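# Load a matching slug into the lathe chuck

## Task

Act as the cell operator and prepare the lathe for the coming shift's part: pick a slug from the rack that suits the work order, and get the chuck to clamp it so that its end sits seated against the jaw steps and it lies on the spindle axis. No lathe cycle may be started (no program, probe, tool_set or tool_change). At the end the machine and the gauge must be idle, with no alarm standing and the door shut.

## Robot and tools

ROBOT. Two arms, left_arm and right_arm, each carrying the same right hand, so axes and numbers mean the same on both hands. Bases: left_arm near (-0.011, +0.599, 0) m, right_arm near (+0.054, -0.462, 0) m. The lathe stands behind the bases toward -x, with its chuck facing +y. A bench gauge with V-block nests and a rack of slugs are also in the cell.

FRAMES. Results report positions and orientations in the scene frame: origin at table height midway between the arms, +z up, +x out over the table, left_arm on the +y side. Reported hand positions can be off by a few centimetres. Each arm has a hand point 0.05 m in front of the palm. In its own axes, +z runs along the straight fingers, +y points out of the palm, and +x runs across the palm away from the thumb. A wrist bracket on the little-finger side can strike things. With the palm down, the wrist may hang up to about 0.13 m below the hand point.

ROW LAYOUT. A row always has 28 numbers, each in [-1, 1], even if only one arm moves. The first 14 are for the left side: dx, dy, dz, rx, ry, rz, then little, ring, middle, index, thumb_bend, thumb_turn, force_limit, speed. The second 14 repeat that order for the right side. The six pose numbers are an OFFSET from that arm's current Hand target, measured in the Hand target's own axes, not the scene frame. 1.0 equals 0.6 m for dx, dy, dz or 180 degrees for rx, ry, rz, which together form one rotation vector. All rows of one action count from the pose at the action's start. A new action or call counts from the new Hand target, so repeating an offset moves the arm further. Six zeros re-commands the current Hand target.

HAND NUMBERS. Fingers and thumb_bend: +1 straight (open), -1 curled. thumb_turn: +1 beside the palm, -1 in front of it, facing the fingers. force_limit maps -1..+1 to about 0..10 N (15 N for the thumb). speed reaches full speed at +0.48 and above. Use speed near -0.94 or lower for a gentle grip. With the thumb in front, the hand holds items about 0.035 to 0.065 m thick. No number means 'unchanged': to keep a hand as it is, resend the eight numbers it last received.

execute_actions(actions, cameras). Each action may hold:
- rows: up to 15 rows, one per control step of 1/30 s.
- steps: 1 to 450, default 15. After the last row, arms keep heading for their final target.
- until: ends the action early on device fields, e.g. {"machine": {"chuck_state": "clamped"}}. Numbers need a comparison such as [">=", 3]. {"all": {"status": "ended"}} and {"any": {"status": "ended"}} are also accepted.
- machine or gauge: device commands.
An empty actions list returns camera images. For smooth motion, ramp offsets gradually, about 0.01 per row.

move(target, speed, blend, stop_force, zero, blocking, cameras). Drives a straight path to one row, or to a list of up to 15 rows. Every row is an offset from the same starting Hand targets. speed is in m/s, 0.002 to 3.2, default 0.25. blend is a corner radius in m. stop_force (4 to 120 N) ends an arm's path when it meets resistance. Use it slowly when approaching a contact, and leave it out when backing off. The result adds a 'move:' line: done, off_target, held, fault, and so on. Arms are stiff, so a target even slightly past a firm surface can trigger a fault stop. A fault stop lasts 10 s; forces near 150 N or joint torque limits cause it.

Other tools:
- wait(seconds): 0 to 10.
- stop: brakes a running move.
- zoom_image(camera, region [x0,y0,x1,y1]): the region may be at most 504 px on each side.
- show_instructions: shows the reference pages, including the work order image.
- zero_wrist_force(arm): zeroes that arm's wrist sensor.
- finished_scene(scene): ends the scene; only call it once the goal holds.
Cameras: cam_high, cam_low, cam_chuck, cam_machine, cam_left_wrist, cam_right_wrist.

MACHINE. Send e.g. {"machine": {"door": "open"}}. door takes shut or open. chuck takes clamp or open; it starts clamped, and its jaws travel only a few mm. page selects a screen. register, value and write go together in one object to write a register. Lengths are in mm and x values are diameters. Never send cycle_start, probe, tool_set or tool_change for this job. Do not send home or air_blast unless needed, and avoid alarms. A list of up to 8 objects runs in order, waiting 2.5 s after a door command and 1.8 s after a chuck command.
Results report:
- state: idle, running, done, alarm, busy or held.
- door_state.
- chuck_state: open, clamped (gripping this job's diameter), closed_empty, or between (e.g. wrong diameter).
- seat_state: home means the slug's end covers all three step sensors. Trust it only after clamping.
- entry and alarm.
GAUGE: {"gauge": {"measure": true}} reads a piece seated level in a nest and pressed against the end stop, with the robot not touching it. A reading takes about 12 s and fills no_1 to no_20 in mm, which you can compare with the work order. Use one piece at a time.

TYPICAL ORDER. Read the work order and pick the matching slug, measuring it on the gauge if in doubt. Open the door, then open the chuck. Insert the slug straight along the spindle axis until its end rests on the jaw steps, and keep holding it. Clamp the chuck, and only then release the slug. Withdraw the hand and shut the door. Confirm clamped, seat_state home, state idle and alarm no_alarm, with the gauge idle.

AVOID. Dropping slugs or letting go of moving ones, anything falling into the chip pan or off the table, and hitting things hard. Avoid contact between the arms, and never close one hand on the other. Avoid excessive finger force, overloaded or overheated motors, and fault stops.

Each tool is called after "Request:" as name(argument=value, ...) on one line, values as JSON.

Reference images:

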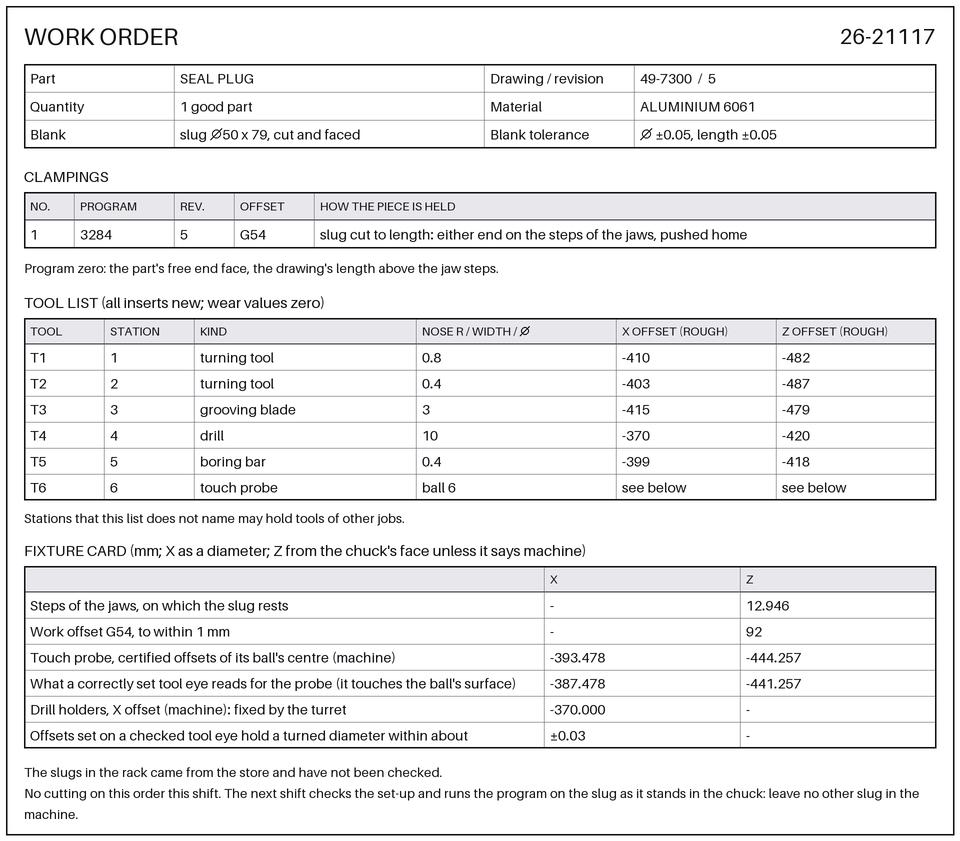

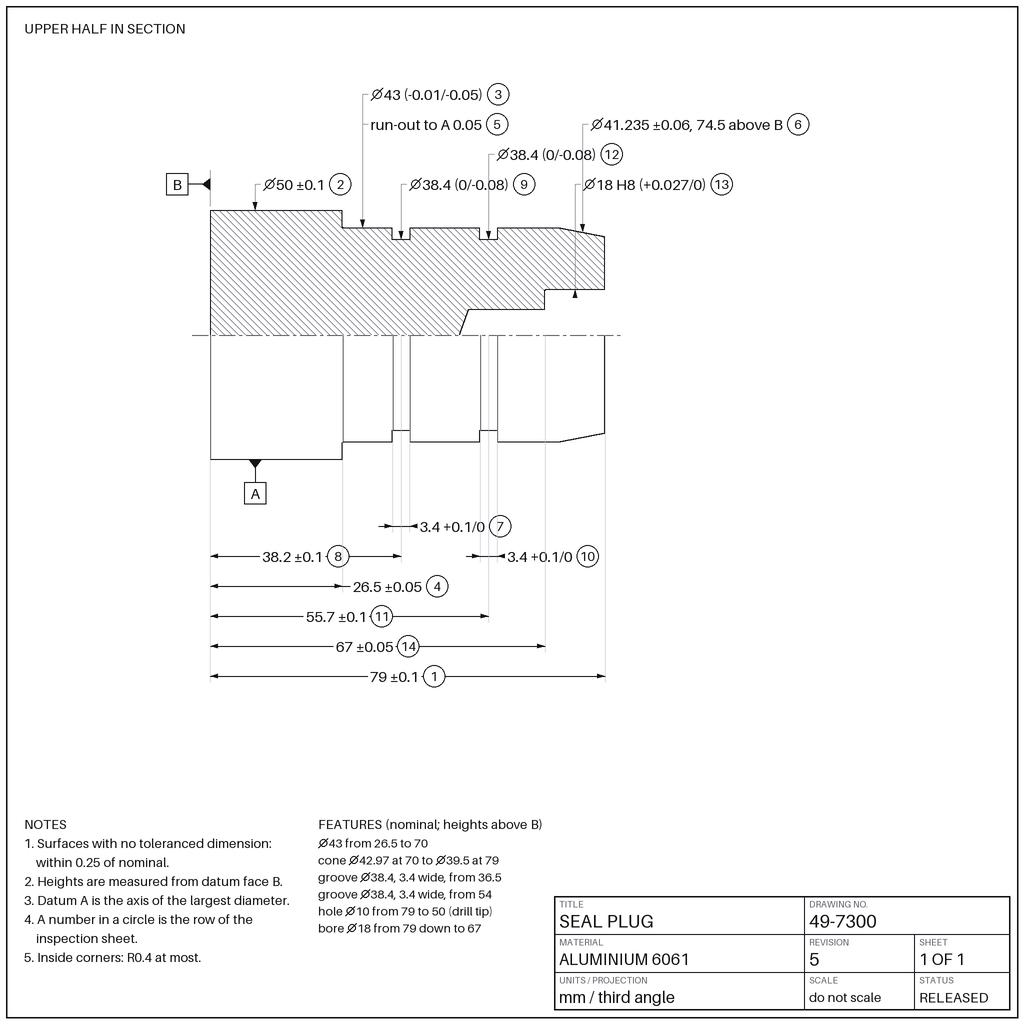

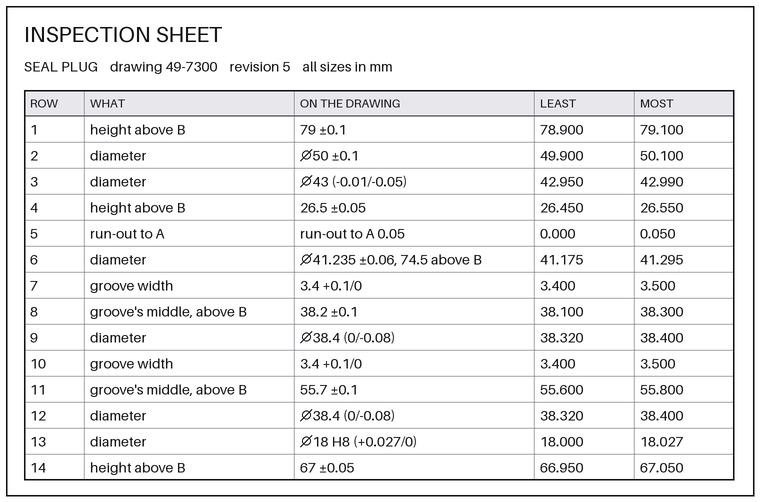

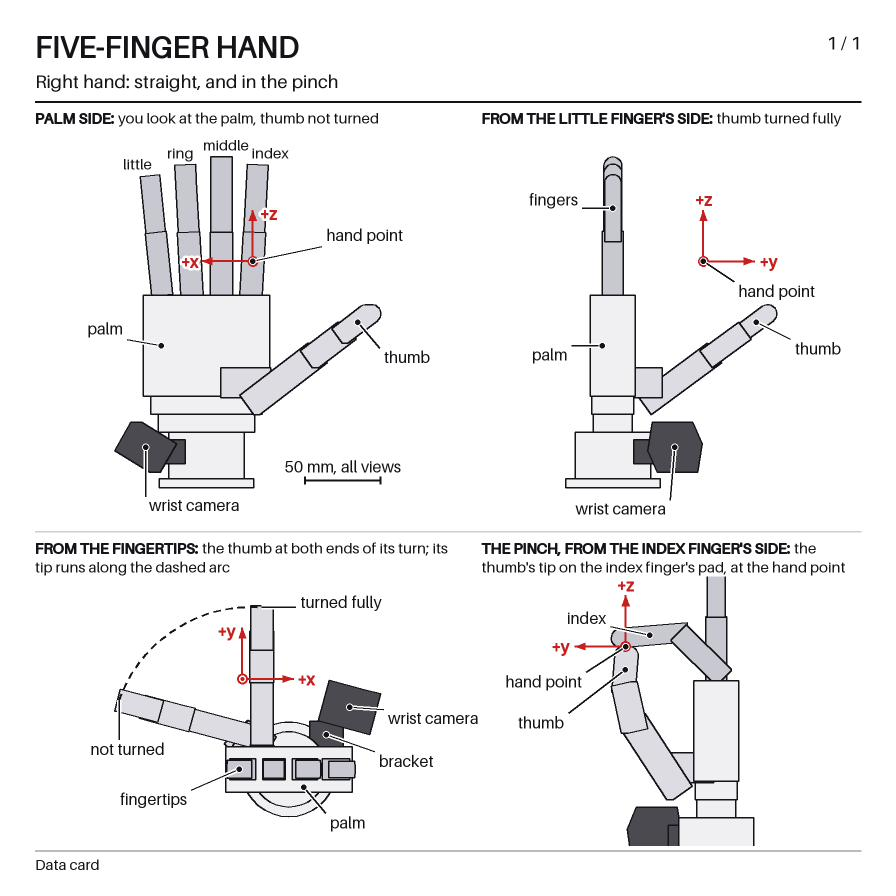

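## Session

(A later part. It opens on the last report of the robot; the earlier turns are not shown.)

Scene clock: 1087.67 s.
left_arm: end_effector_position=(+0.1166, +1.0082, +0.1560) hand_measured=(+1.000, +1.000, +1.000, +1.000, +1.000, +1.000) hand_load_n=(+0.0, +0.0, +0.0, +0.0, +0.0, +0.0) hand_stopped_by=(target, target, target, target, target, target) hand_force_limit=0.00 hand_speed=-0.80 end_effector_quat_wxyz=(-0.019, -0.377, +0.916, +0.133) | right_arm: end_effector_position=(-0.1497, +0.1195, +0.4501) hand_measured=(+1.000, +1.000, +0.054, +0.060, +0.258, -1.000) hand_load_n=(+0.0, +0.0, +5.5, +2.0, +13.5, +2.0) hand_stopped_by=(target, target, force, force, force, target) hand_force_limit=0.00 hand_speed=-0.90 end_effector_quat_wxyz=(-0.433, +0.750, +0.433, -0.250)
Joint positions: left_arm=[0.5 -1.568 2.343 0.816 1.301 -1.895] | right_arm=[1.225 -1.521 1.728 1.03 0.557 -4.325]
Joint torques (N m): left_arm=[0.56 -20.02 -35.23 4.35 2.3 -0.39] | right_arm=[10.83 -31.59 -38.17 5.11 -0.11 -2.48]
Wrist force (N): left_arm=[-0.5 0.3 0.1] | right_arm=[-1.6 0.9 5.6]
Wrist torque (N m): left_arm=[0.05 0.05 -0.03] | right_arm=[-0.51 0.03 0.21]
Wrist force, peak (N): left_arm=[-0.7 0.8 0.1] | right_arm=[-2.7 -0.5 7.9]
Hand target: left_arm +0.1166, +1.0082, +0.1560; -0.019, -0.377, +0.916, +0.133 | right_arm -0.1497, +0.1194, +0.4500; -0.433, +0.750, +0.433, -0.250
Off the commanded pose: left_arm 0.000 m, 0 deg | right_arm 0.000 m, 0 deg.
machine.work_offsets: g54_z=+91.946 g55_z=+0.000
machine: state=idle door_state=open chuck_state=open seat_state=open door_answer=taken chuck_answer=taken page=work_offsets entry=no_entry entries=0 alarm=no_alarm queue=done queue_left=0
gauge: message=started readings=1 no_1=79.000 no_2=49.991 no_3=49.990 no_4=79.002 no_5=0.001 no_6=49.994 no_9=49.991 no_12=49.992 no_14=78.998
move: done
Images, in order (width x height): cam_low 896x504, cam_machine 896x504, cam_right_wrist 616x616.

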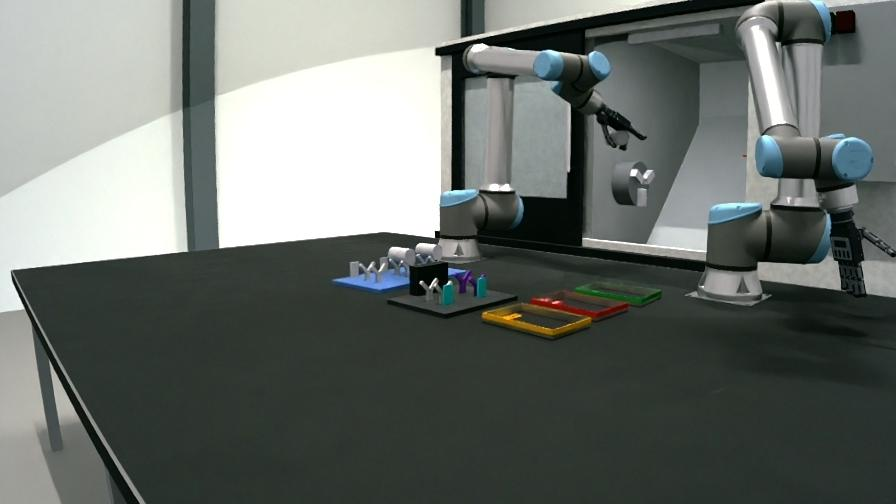

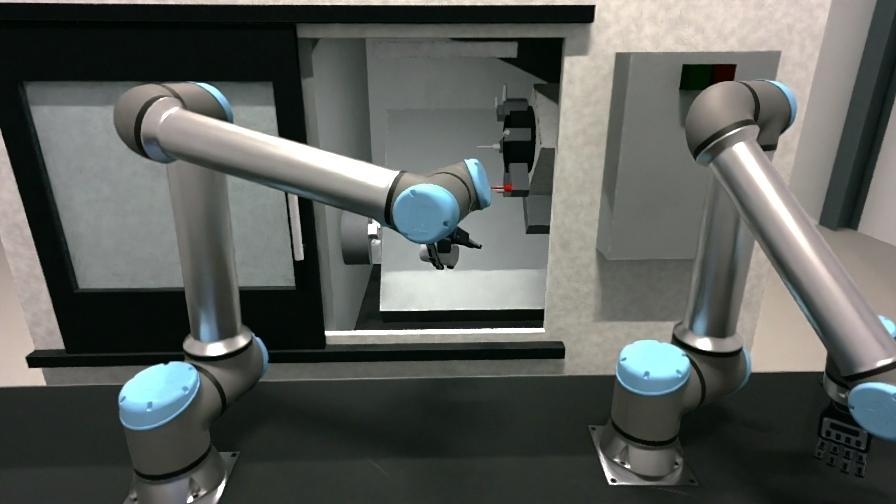

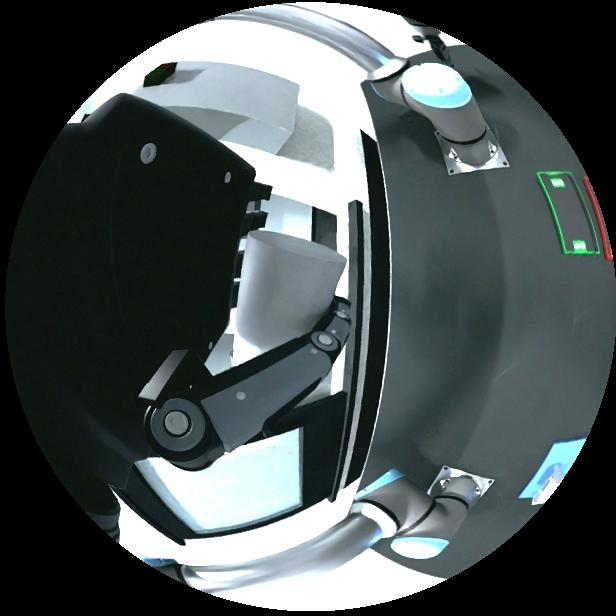

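Request:
move(target=[0,0,0,0,0,0,1,1,1,1,1,1,0,-0.8, -0.2117,-0.0833,0.1442,0,-0.1443,-0.0833,1,1,-0.45,-0.45,-0.3,-1,0.0,-0.9], speed=0.2, cameras=["cam_machine","cam_low","cam_chuck","cam_right_wrist"])

Scene clock: 1098.97 s.
left_arm: end_effector_position=(+0.1166, +1.0082, +0.1560) hand_measured=(+1.000, +1.000, +1.000, +1.000, +1.000, +1.000) hand_load_n=(+0.0, +0.0, +0.0, +0.0, -0.5, +0.0) hand_stopped_by=(target, target, target, target, target, target) hand_force_limit=0.00 hand_speed=-0.80 end_effector_quat_wxyz=(-0.019, -0.377, +0.916, +0.133) | right_arm: end_effector_position=(-0.2997, +0.0595, +0.4500) hand_measured=(+1.000, +1.000, +0.054, +0.060, +0.258, -1.000) hand_load_n=(+0.0, +0.0, +5.5, +2.0, +13.5, +2.0) hand_stopped_by=(target, target, force, force, force, target) hand_force_limit=0.00 hand_speed=-0.90 end_effector_quat_wxyz=(-0.354, +0.612, +0.612, -0.353)
Joint positions: left_arm=[0.5 -1.568 2.343 0.816 1.301 -1.895] | right_arm=[1.508 -1.382 1.656 1.364 0.525 -4.79]
Joint torques (N m): left_arm=[1.46 -19.2 -35.25 4.39 2.13 -0.6] | right_arm=[8.14 -54.57 -27.53 6.08 -1.48 -2.37]
Wrist force (N): left_arm=[-0.3 0.5 -0.2] | right_arm=[-1.8 0.6 5.6]
Wrist torque (N m): left_arm=[0.10 0.04 -0.01] | right_arm=[-0.52 0.07 0.22]
Wrist force, peak (N): left_arm=[-0.5 0.9 0.1] | right_arm=[-2.4 -0.4 7.5]
Hand target: left_arm +0.1166, +1.0082, +0.1560; -0.019, -0.377, +0.916, +0.133 | right_arm -0.2998, +0.0594, +0.4500; -0.354, +0.612, +0.612, -0.353
Off the commanded pose: left_arm 0.000 m, 0 deg | right_arm 0.000 m, 0 deg.
machine.work_offsets: g54_z=+91.946 g55_z=+0.000
machine: state=idle door_state=open chuck_state=open seat_state=open door_answer=taken chuck_answer=taken page=work_offsets entry=no_entry entries=0 alarm=no_alarm queue=done queue_left=0
gauge: message=started readings=1 no_1=79.000 no_2=49.991 no_3=49.990 no_4=79.002 no_5=0.001 no_6=49.994 no_9=49.991 no_12=49.992 no_14=78.998
move: done
Images, in order (width x height): cam_low 896x504, cam_chuck 896x504, cam_machine 896x504, cam_right_wrist 616x616.

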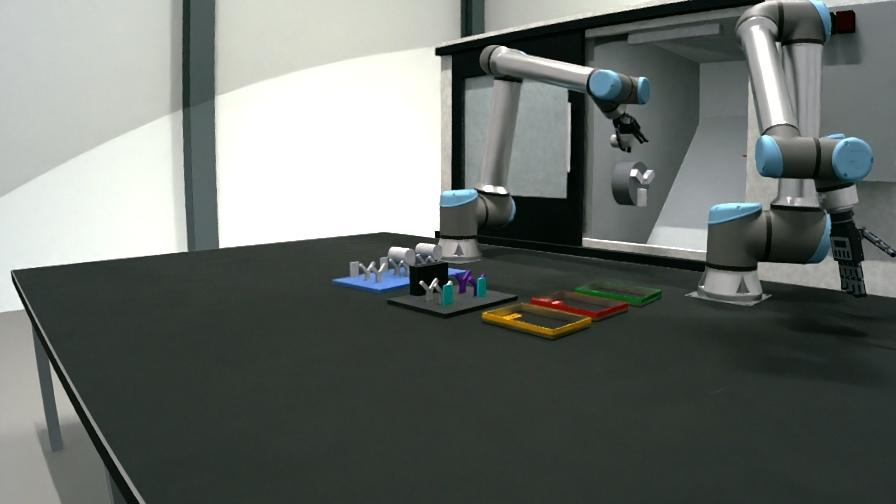

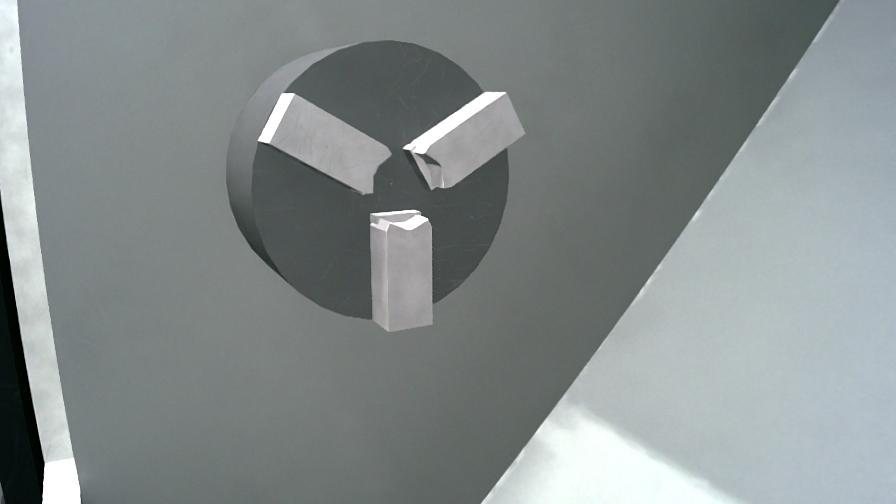

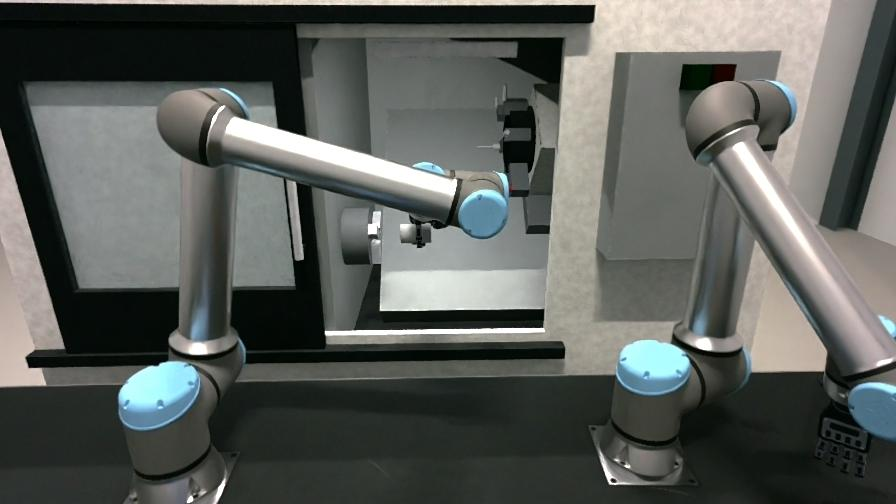

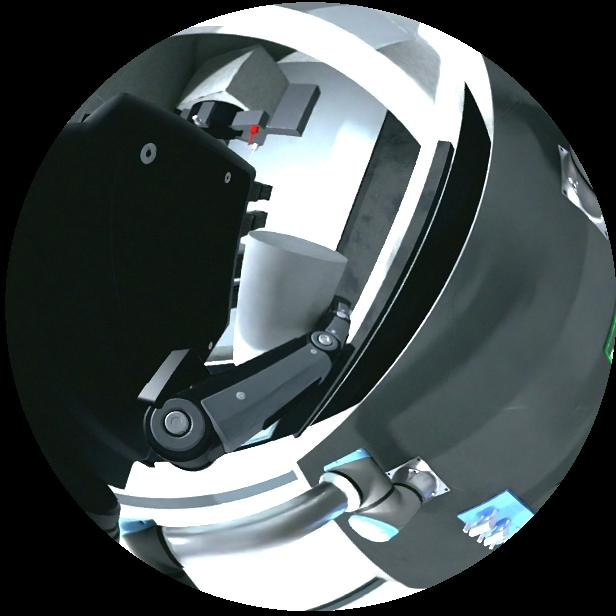

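Request:
zoom_image(camera="cam_low", region=[570, 100, 690, 220])

Request:
zoom_image(camera="cam_machine", region=[330, 180, 450, 300])

Scaled by 4.200 from the camera's 896x504 image, which has a finer 1280x720 frame.

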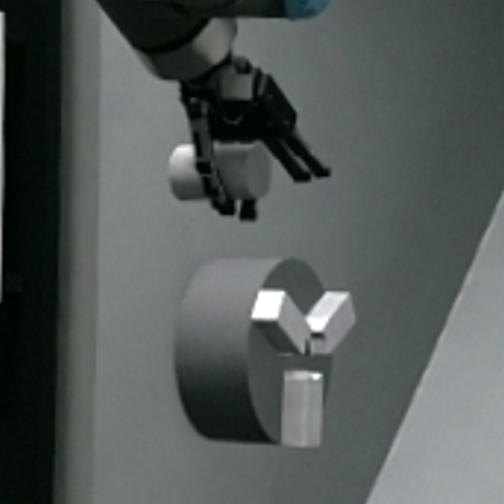

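Scaled by 4.200 from the camera's 896x504 image, which has a finer 1280x720 frame.

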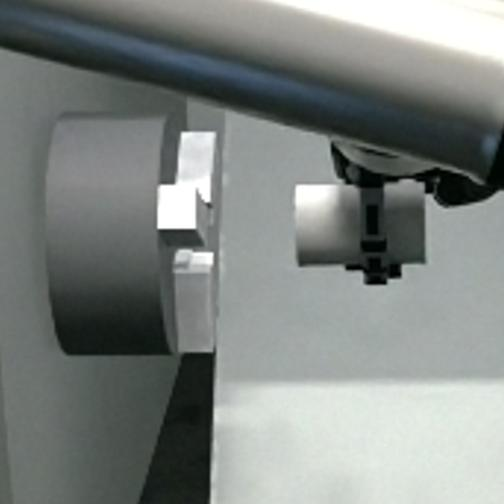

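Request:
move(target=[0,0,0,0,0,0,1,1,1,1,1,1,0,-0.8, 0,-0.0528,0.2582,0,0,0,1,1,-0.45,-0.45,-0.3,-1,0.0,-0.9], speed=0.15, cameras=["cam_machine","cam_low","cam_chuck","cam_right_wrist"])

Request:
zoom_image(camera="cam_low", region=[570, 100, 690, 220])

Request:
zoom_image(camera="cam_machine", region=[330, 180, 450, 300])

Scene clock: 1137.80 s.
left_arm: end_effector_position=(+0.1166, +1.0082, +0.1560) hand_measured=(+1.000, +1.000, +1.000, +1.000, +1.000, +1.000) hand_load_n=(+0.0, +0.0, +0.0, +0.0, +0.0, +0.0) hand_stopped_by=(target, target, target, target, target, target) hand_force_limit=0.00 hand_speed=-0.80 end_effector_quat_wxyz=(-0.019, -0.377, +0.916, +0.133) | right_arm: end_effector_position=(-0.4497, +0.0595, +0.4000) hand_measured=(+1.000, +1.000, +0.054, +0.060, +0.258, -1.000) hand_load_n=(+0.0, +0.0, +5.5, +2.0, +13.5, +2.0) hand_stopped_by=(target, target, force, force, force, target) hand_force_limit=0.00 hand_speed=-0.90 end_effector_quat_wxyz=(-0.354, +0.612, +0.612, -0.353)
Joint positions: left_arm=[0.5 -1.568 2.343 0.816 1.301 -1.895] | right_arm=[1.768 -1.301 1.553 0.955 0.565 -4.29]
Joint torques (N m): left_arm=[0.53 -20.86 -35.54 4.39 1.9 -0.67] | right_arm=[9.46 -65.47 -30.27 0.87 -5.94 2.11]
Wrist force (N): left_arm=[-0.5 0.6 -0.2] | right_arm=[-1.9 0.5 5.7]
Wrist torque (N m): left_arm=[0.12 0.07 -0.03] | right_arm=[-0.58 0.06 -0.14]
Wrist force, peak (N): left_arm=[-0.7 0.7 -0.5] | right_arm=[-2.1 0.2 8.2]
Hand target: left_arm +0.1166, +1.0082, +0.1560; -0.019, -0.377, +0.916, +0.133 | right_arm -0.4498, +0.0594, +0.4000; -0.354, +0.612, +0.612, -0.353
Off the commanded pose: left_arm 0.000 m, 0 deg | right_arm 0.000 m, 0 deg.
machine.work_offsets: g54_z=+91.946 g55_z=+0.000
machine: state=idle door_state=open chuck_state=open seat_state=open door_answer=taken chuck_answer=taken page=work_offsets entry=no_entry entries=0 alarm=no_alarm queue=done queue_left=0
gauge: message=started readings=1 no_1=79.000 no_2=49.991 no_3=49.990 no_4=79.002 no_5=0.001 no_6=49.994 no_9=49.991 no_12=49.992 no_14=78.998
move: done
Images, in order (width x height): cam_low 896x504, cam_chuck 896x504, cam_machine 896x504, cam_right_wrist 616x616.

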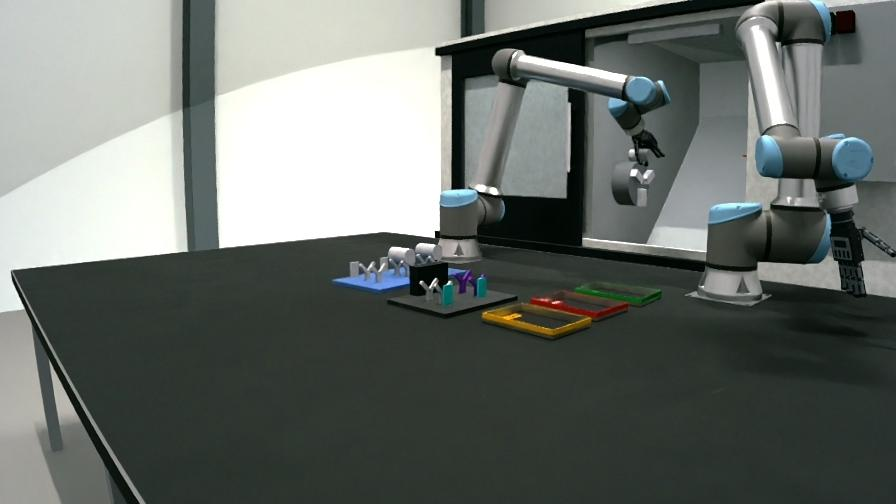

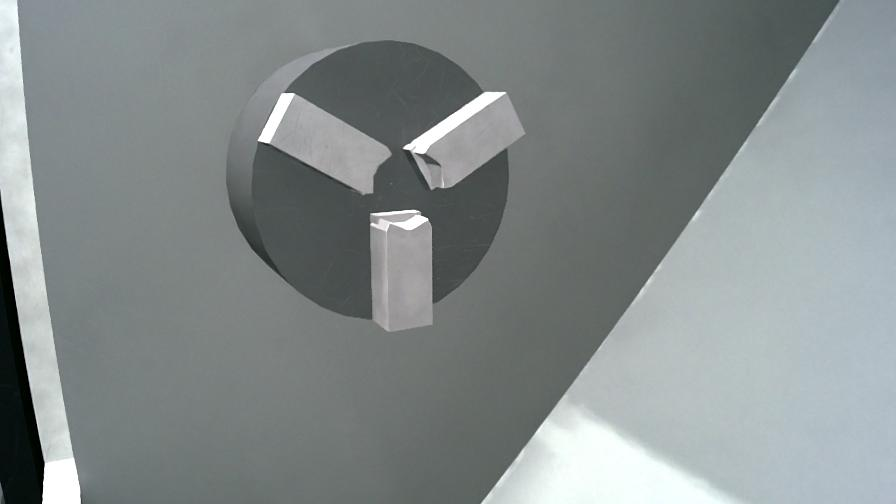

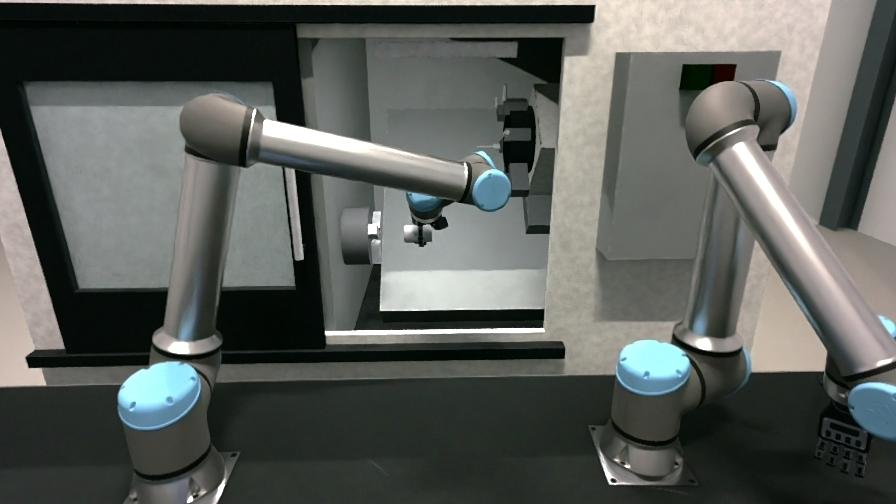

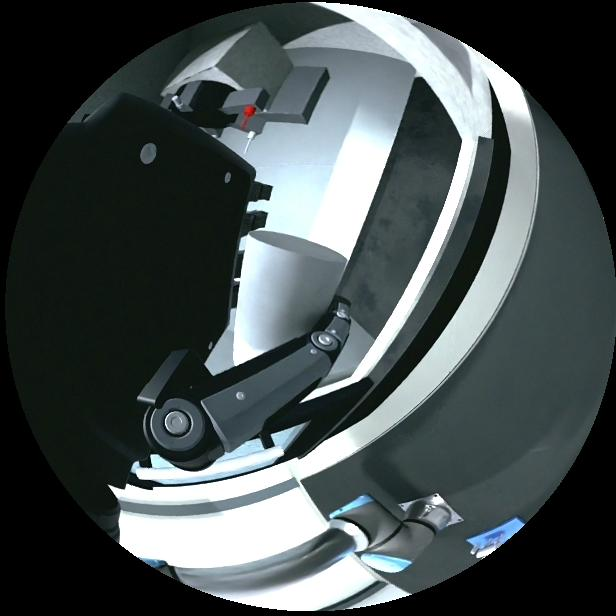

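Scaled by 4.200 from the camera's 896x504 image, which has a finer 1280x720 frame.

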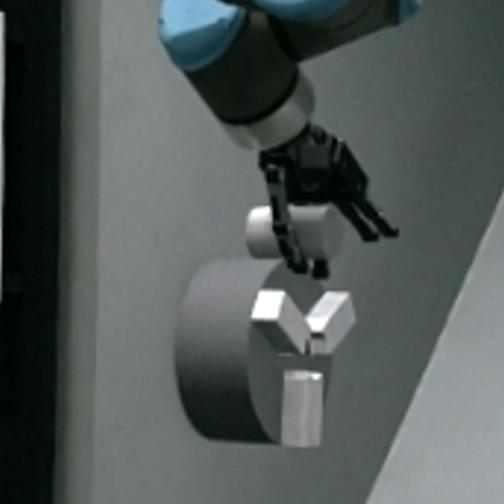

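Scaled by 4.200 from the camera's 896x504 image, which has a finer 1280x720 frame.

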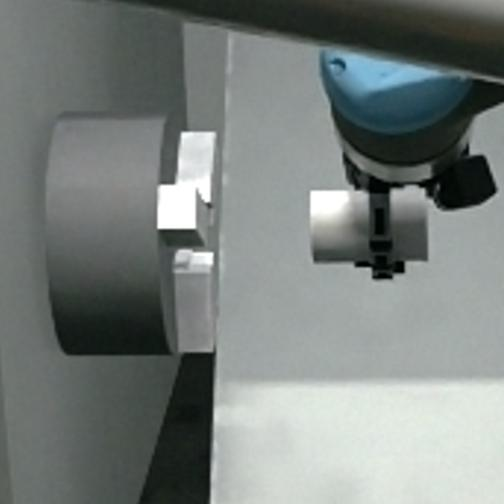

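Request:
move(target=[0,0,0,0,0,0,1,1,1,1,1,1,0,-0.8, 0,-0.084,0.2787,0,0,0,1,1,-0.45,-0.45,-0.3,-1,0.0,-0.9], speed=0.12, stop_force=15, cameras=["cam_machine","cam_low","cam_chuck","cam_right_wrist"])

Request:
zoom_image(camera="cam_low", region=[570, 100, 690, 220])

Request:
zoom_image(camera="cam_machine", region=[330, 180, 450, 300])

Scene clock: 1177.80 s.
left_arm: end_effector_position=(+0.1166, +1.0082, +0.1560) hand_measured=(+1.000, +1.000, +1.000, +1.000, +1.000, +1.000) hand_load_n=(+0.0, +0.0, +0.0, +0.0, +0.0, +0.0) hand_stopped_by=(target, target, target, target, target, target) hand_force_limit=0.00 hand_speed=-0.80 end_effector_quat_wxyz=(-0.019, -0.377, +0.916, +0.133) | right_arm: end_effector_position=(-0.6198, +0.0595, +0.3600) hand_measured=(+1.000, +1.000, +0.054, +0.060, +0.258, -1.000) hand_load_n=(+0.0, +0.0, +5.5, +2.0, +13.5, +2.0) hand_stopped_by=(target, target, force, force, force, target) hand_force_limit=0.00 hand_speed=-0.90 end_effector_quat_wxyz=(-0.354, +0.612, +0.612, -0.353)
Joint positions: left_arm=[0.5 -1.568 2.343 0.816 1.301 -1.895] | right_arm=[2.013 -1.164 1.383 0.69 0.686 -3.924]
Joint torques (N m): left_arm=[1.5 -19.88 -35.29 4.41 2.03 -0.72] | right_arm=[9.95 -80.35 -37.1 0.05 -5.4 2.34]
Wrist force (N): left_arm=[-0.1 0.5 -0.2] | right_arm=[-1.8 0.8 5.8]
Wrist torque (N m): left_arm=[0.10 0.00 -0.01] | right_arm=[-0.53 0.04 -0.14]
Wrist force, peak (N): left_arm=[-0.5 0.9 -0.2] | right_arm=[-2.1 0.2 7.7]
Hand target: left_arm +0.1166, +1.0082, +0.1560; -0.019, -0.377, +0.916, +0.133 | right_arm -0.6198, +0.0595, +0.3600; -0.354, +0.612, +0.612, -0.353
Off the commanded pose: left_arm 0.000 m, 0 deg | right_arm 0.000 m, 0 deg.
machine.work_offsets: g54_z=+91.946 g55_z=+0.000
machine: state=idle door_state=open chuck_state=open seat_state=open door_answer=taken chuck_answer=taken page=work_offsets entry=no_entry entries=0 alarm=no_alarm queue=done queue_left=0
gauge: message=started readings=1 no_1=79.000 no_2=49.991 no_3=49.990 no_4=79.002 no_5=0.001 no_6=49.994 no_9=49.991 no_12=49.992 no_14=78.998
move: done
Images, in order (width x height): cam_low 896x504, cam_chuck 896x504, cam_machine 896x504, cam_right_wrist 616x616.

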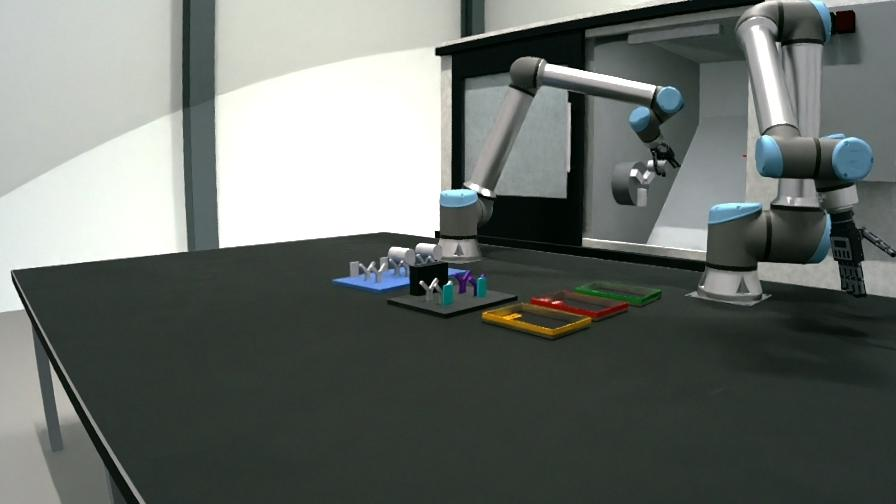

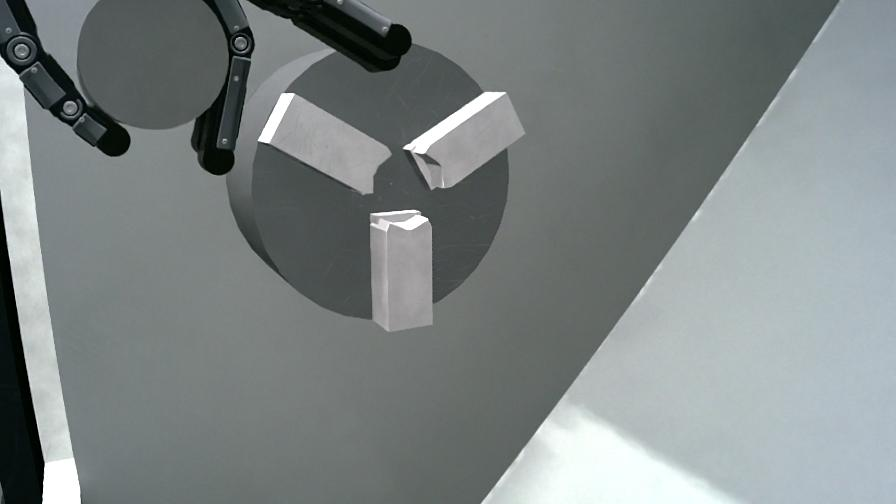

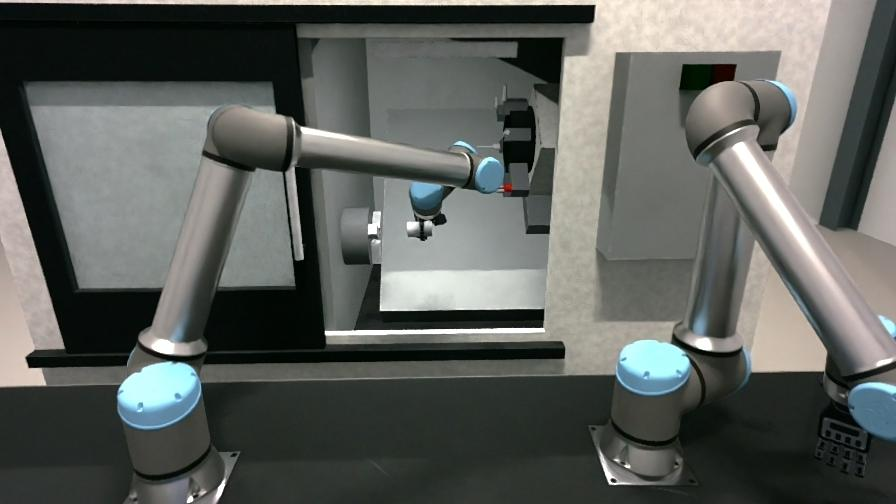

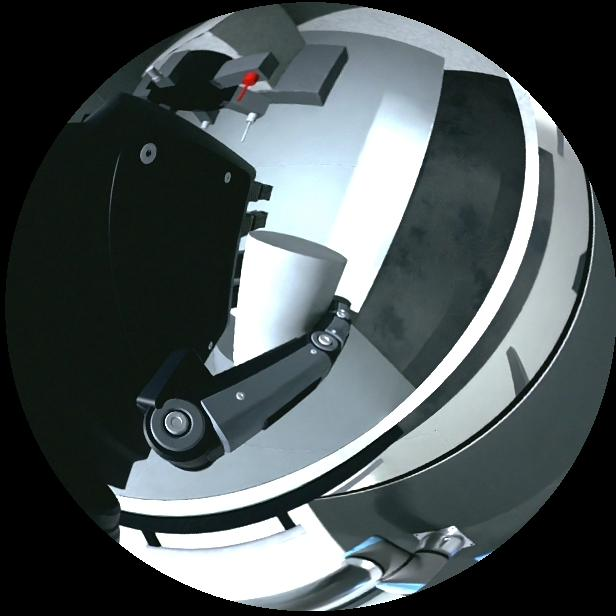

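Scaled by 4.200 from the camera's 896x504 image, which has a finer 1280x720 frame.

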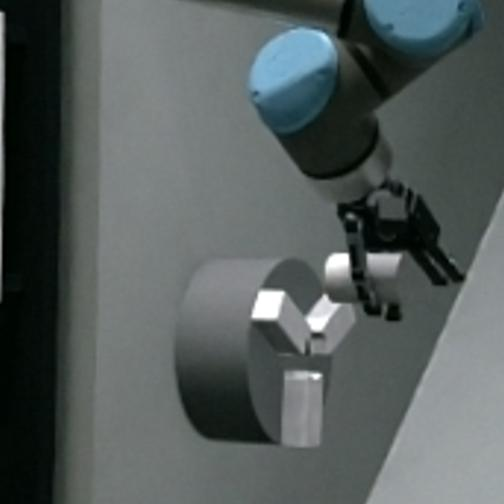

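Scaled by 4.200 from the camera's 896x504 image, which has a finer 1280x720 frame.

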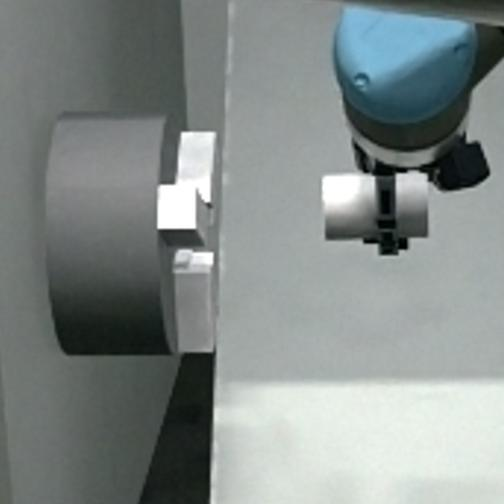

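Request:
move(target=[0,0,0,0,0,0,1,1,1,1,1,1,0,-0.8, 0,-0.0412,0.188,0,0,0,1,1,-0.45,-0.45,-0.3,-1,0.0,-0.9], speed=0.1, stop_force=15, cameras=["cam_machine","cam_low","cam_chuck"])

Request:
zoom_image(camera="cam_low", region=[570, 100, 690, 220])

Request:
zoom_image(camera="cam_machine", region=[330, 180, 450, 300])

Scene clock: 1221.53 s.
left_arm: end_effector_position=(+0.1166, +1.0082, +0.1560) hand_measured=(+1.000, +1.000, +1.000, +1.000, +1.000, +1.000) hand_load_n=(+0.0, +0.0, +0.0, +0.0, +0.0, +0.0) hand_stopped_by=(target, target, target, target, target, target) hand_force_limit=0.00 hand_speed=-0.80 end_effector_quat_wxyz=(-0.019, -0.377, +0.916, +0.133) | right_arm: end_effector_position=(-0.7298, +0.0595, +0.3251) hand_measured=(+1.000, +1.000, +0.054, +0.060, +0.258, -1.000) hand_load_n=(+0.0, +0.0, +5.5, +2.0, +13.5, +2.0) hand_stopped_by=(target, target, force, force, force, target) hand_force_limit=0.00 hand_speed=-0.90 end_effector_quat_wxyz=(-0.354, +0.612, +0.612, -0.353)
Joint positions: left_arm=[0.5 -1.568 2.343 0.816 1.301 -1.895] | right_arm=[2.141 -1.041 1.244 0.598 0.77 -3.779]
Joint torques (N m): left_arm=[1.23 -19.17 -35.03 4.25 2.06 -0.75] | right_arm=[7.45 -86.16 -36.92 4.01 -5.02 -1.11]
Wrist force (N): left_arm=[-0.4 0.4 -0.4] | right_arm=[-1.9 0.6 5.7]
Wrist torque (N m): left_arm=[0.10 0.06 -0.03] | right_arm=[-0.56 0.04 -0.13]
Wrist force, peak (N): left_arm=[-0.5 0.9 -0.4] | right_arm=[-1.8 0.3 7.3]
Hand target: left_arm +0.1166, +1.0082, +0.1560; -0.019, -0.377, +0.916, +0.133 | right_arm -0.7298, +0.0595, +0.3251; -0.354, +0.612, +0.612, -0.353
Off the commanded pose: left_arm 0.000 m, 0 deg | right_arm 0.000 m, 0 deg.
machine.work_offsets: g54_z=+91.946 g55_z=+0.000
machine: state=idle door_state=open chuck_state=open seat_state=open door_answer=taken chuck_answer=taken page=work_offsets entry=no_entry entries=0 alarm=no_alarm queue=done queue_left=0
gauge: message=started readings=1 no_1=79.000 no_2=49.991 no_3=49.990 no_4=79.002 no_5=0.001 no_6=49.994 no_9=49.991 no_12=49.992 no_14=78.998
move: done
Images, in order (width x height): cam_low 896x504, cam_chuck 896x504, cam_machine 896x504.

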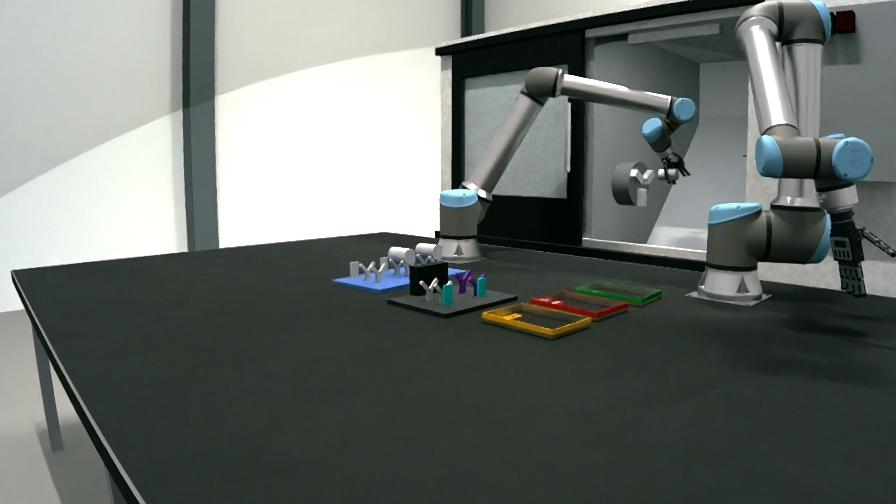

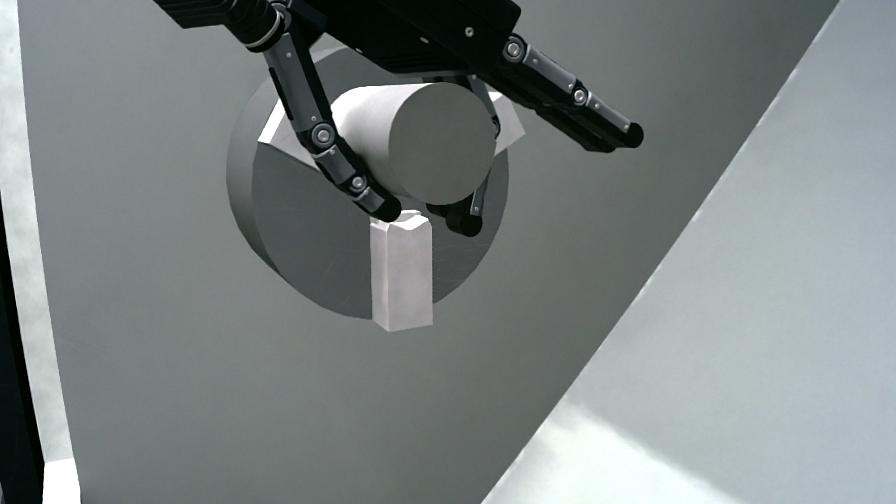

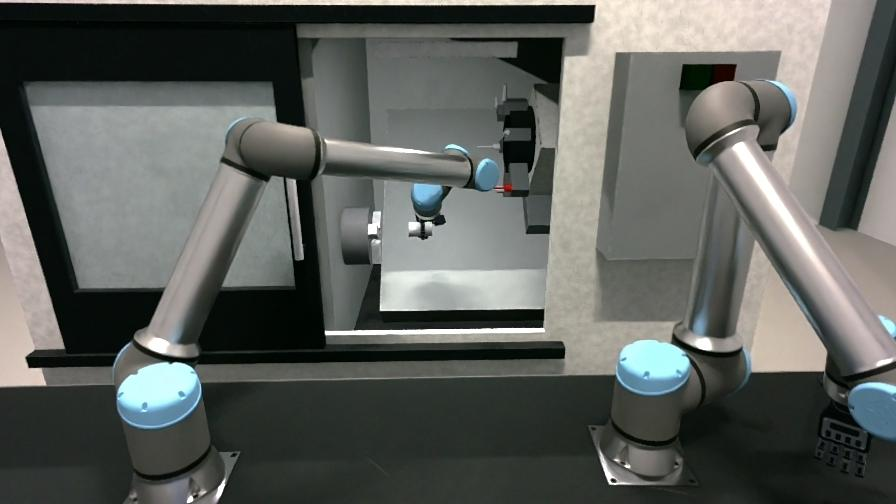

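Scaled by 4.200 from the camera's 896x504 image, which has a finer 1280x720 frame.

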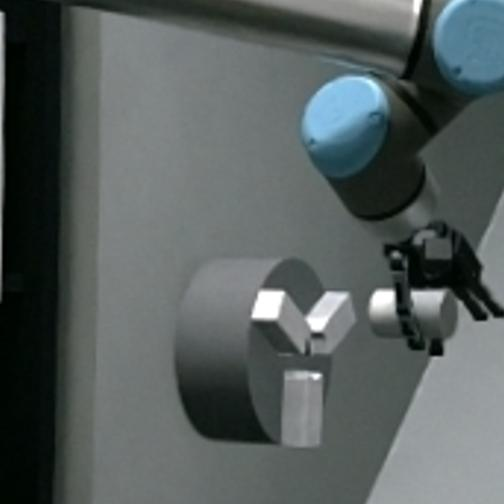

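Scaled by 4.200 from the camera's 896x504 image, which has a finer 1280x720 frame.

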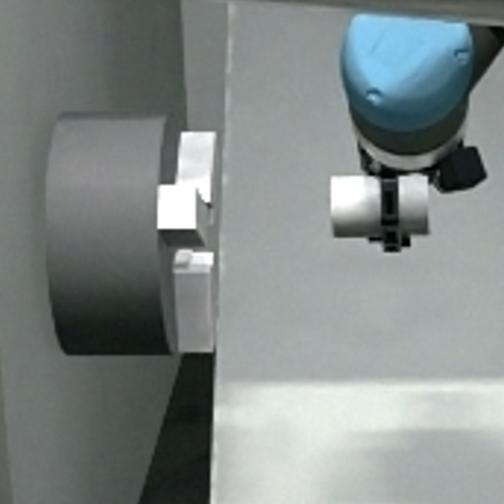

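Request:
zoom_image(camera="cam_chuck", region=[220, 30, 540, 350])

Scaled by 1.575 from the camera's 896x504 image, which has a finer 1280x720 frame.

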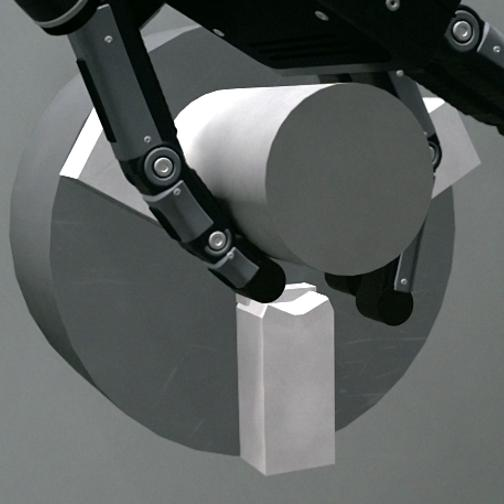

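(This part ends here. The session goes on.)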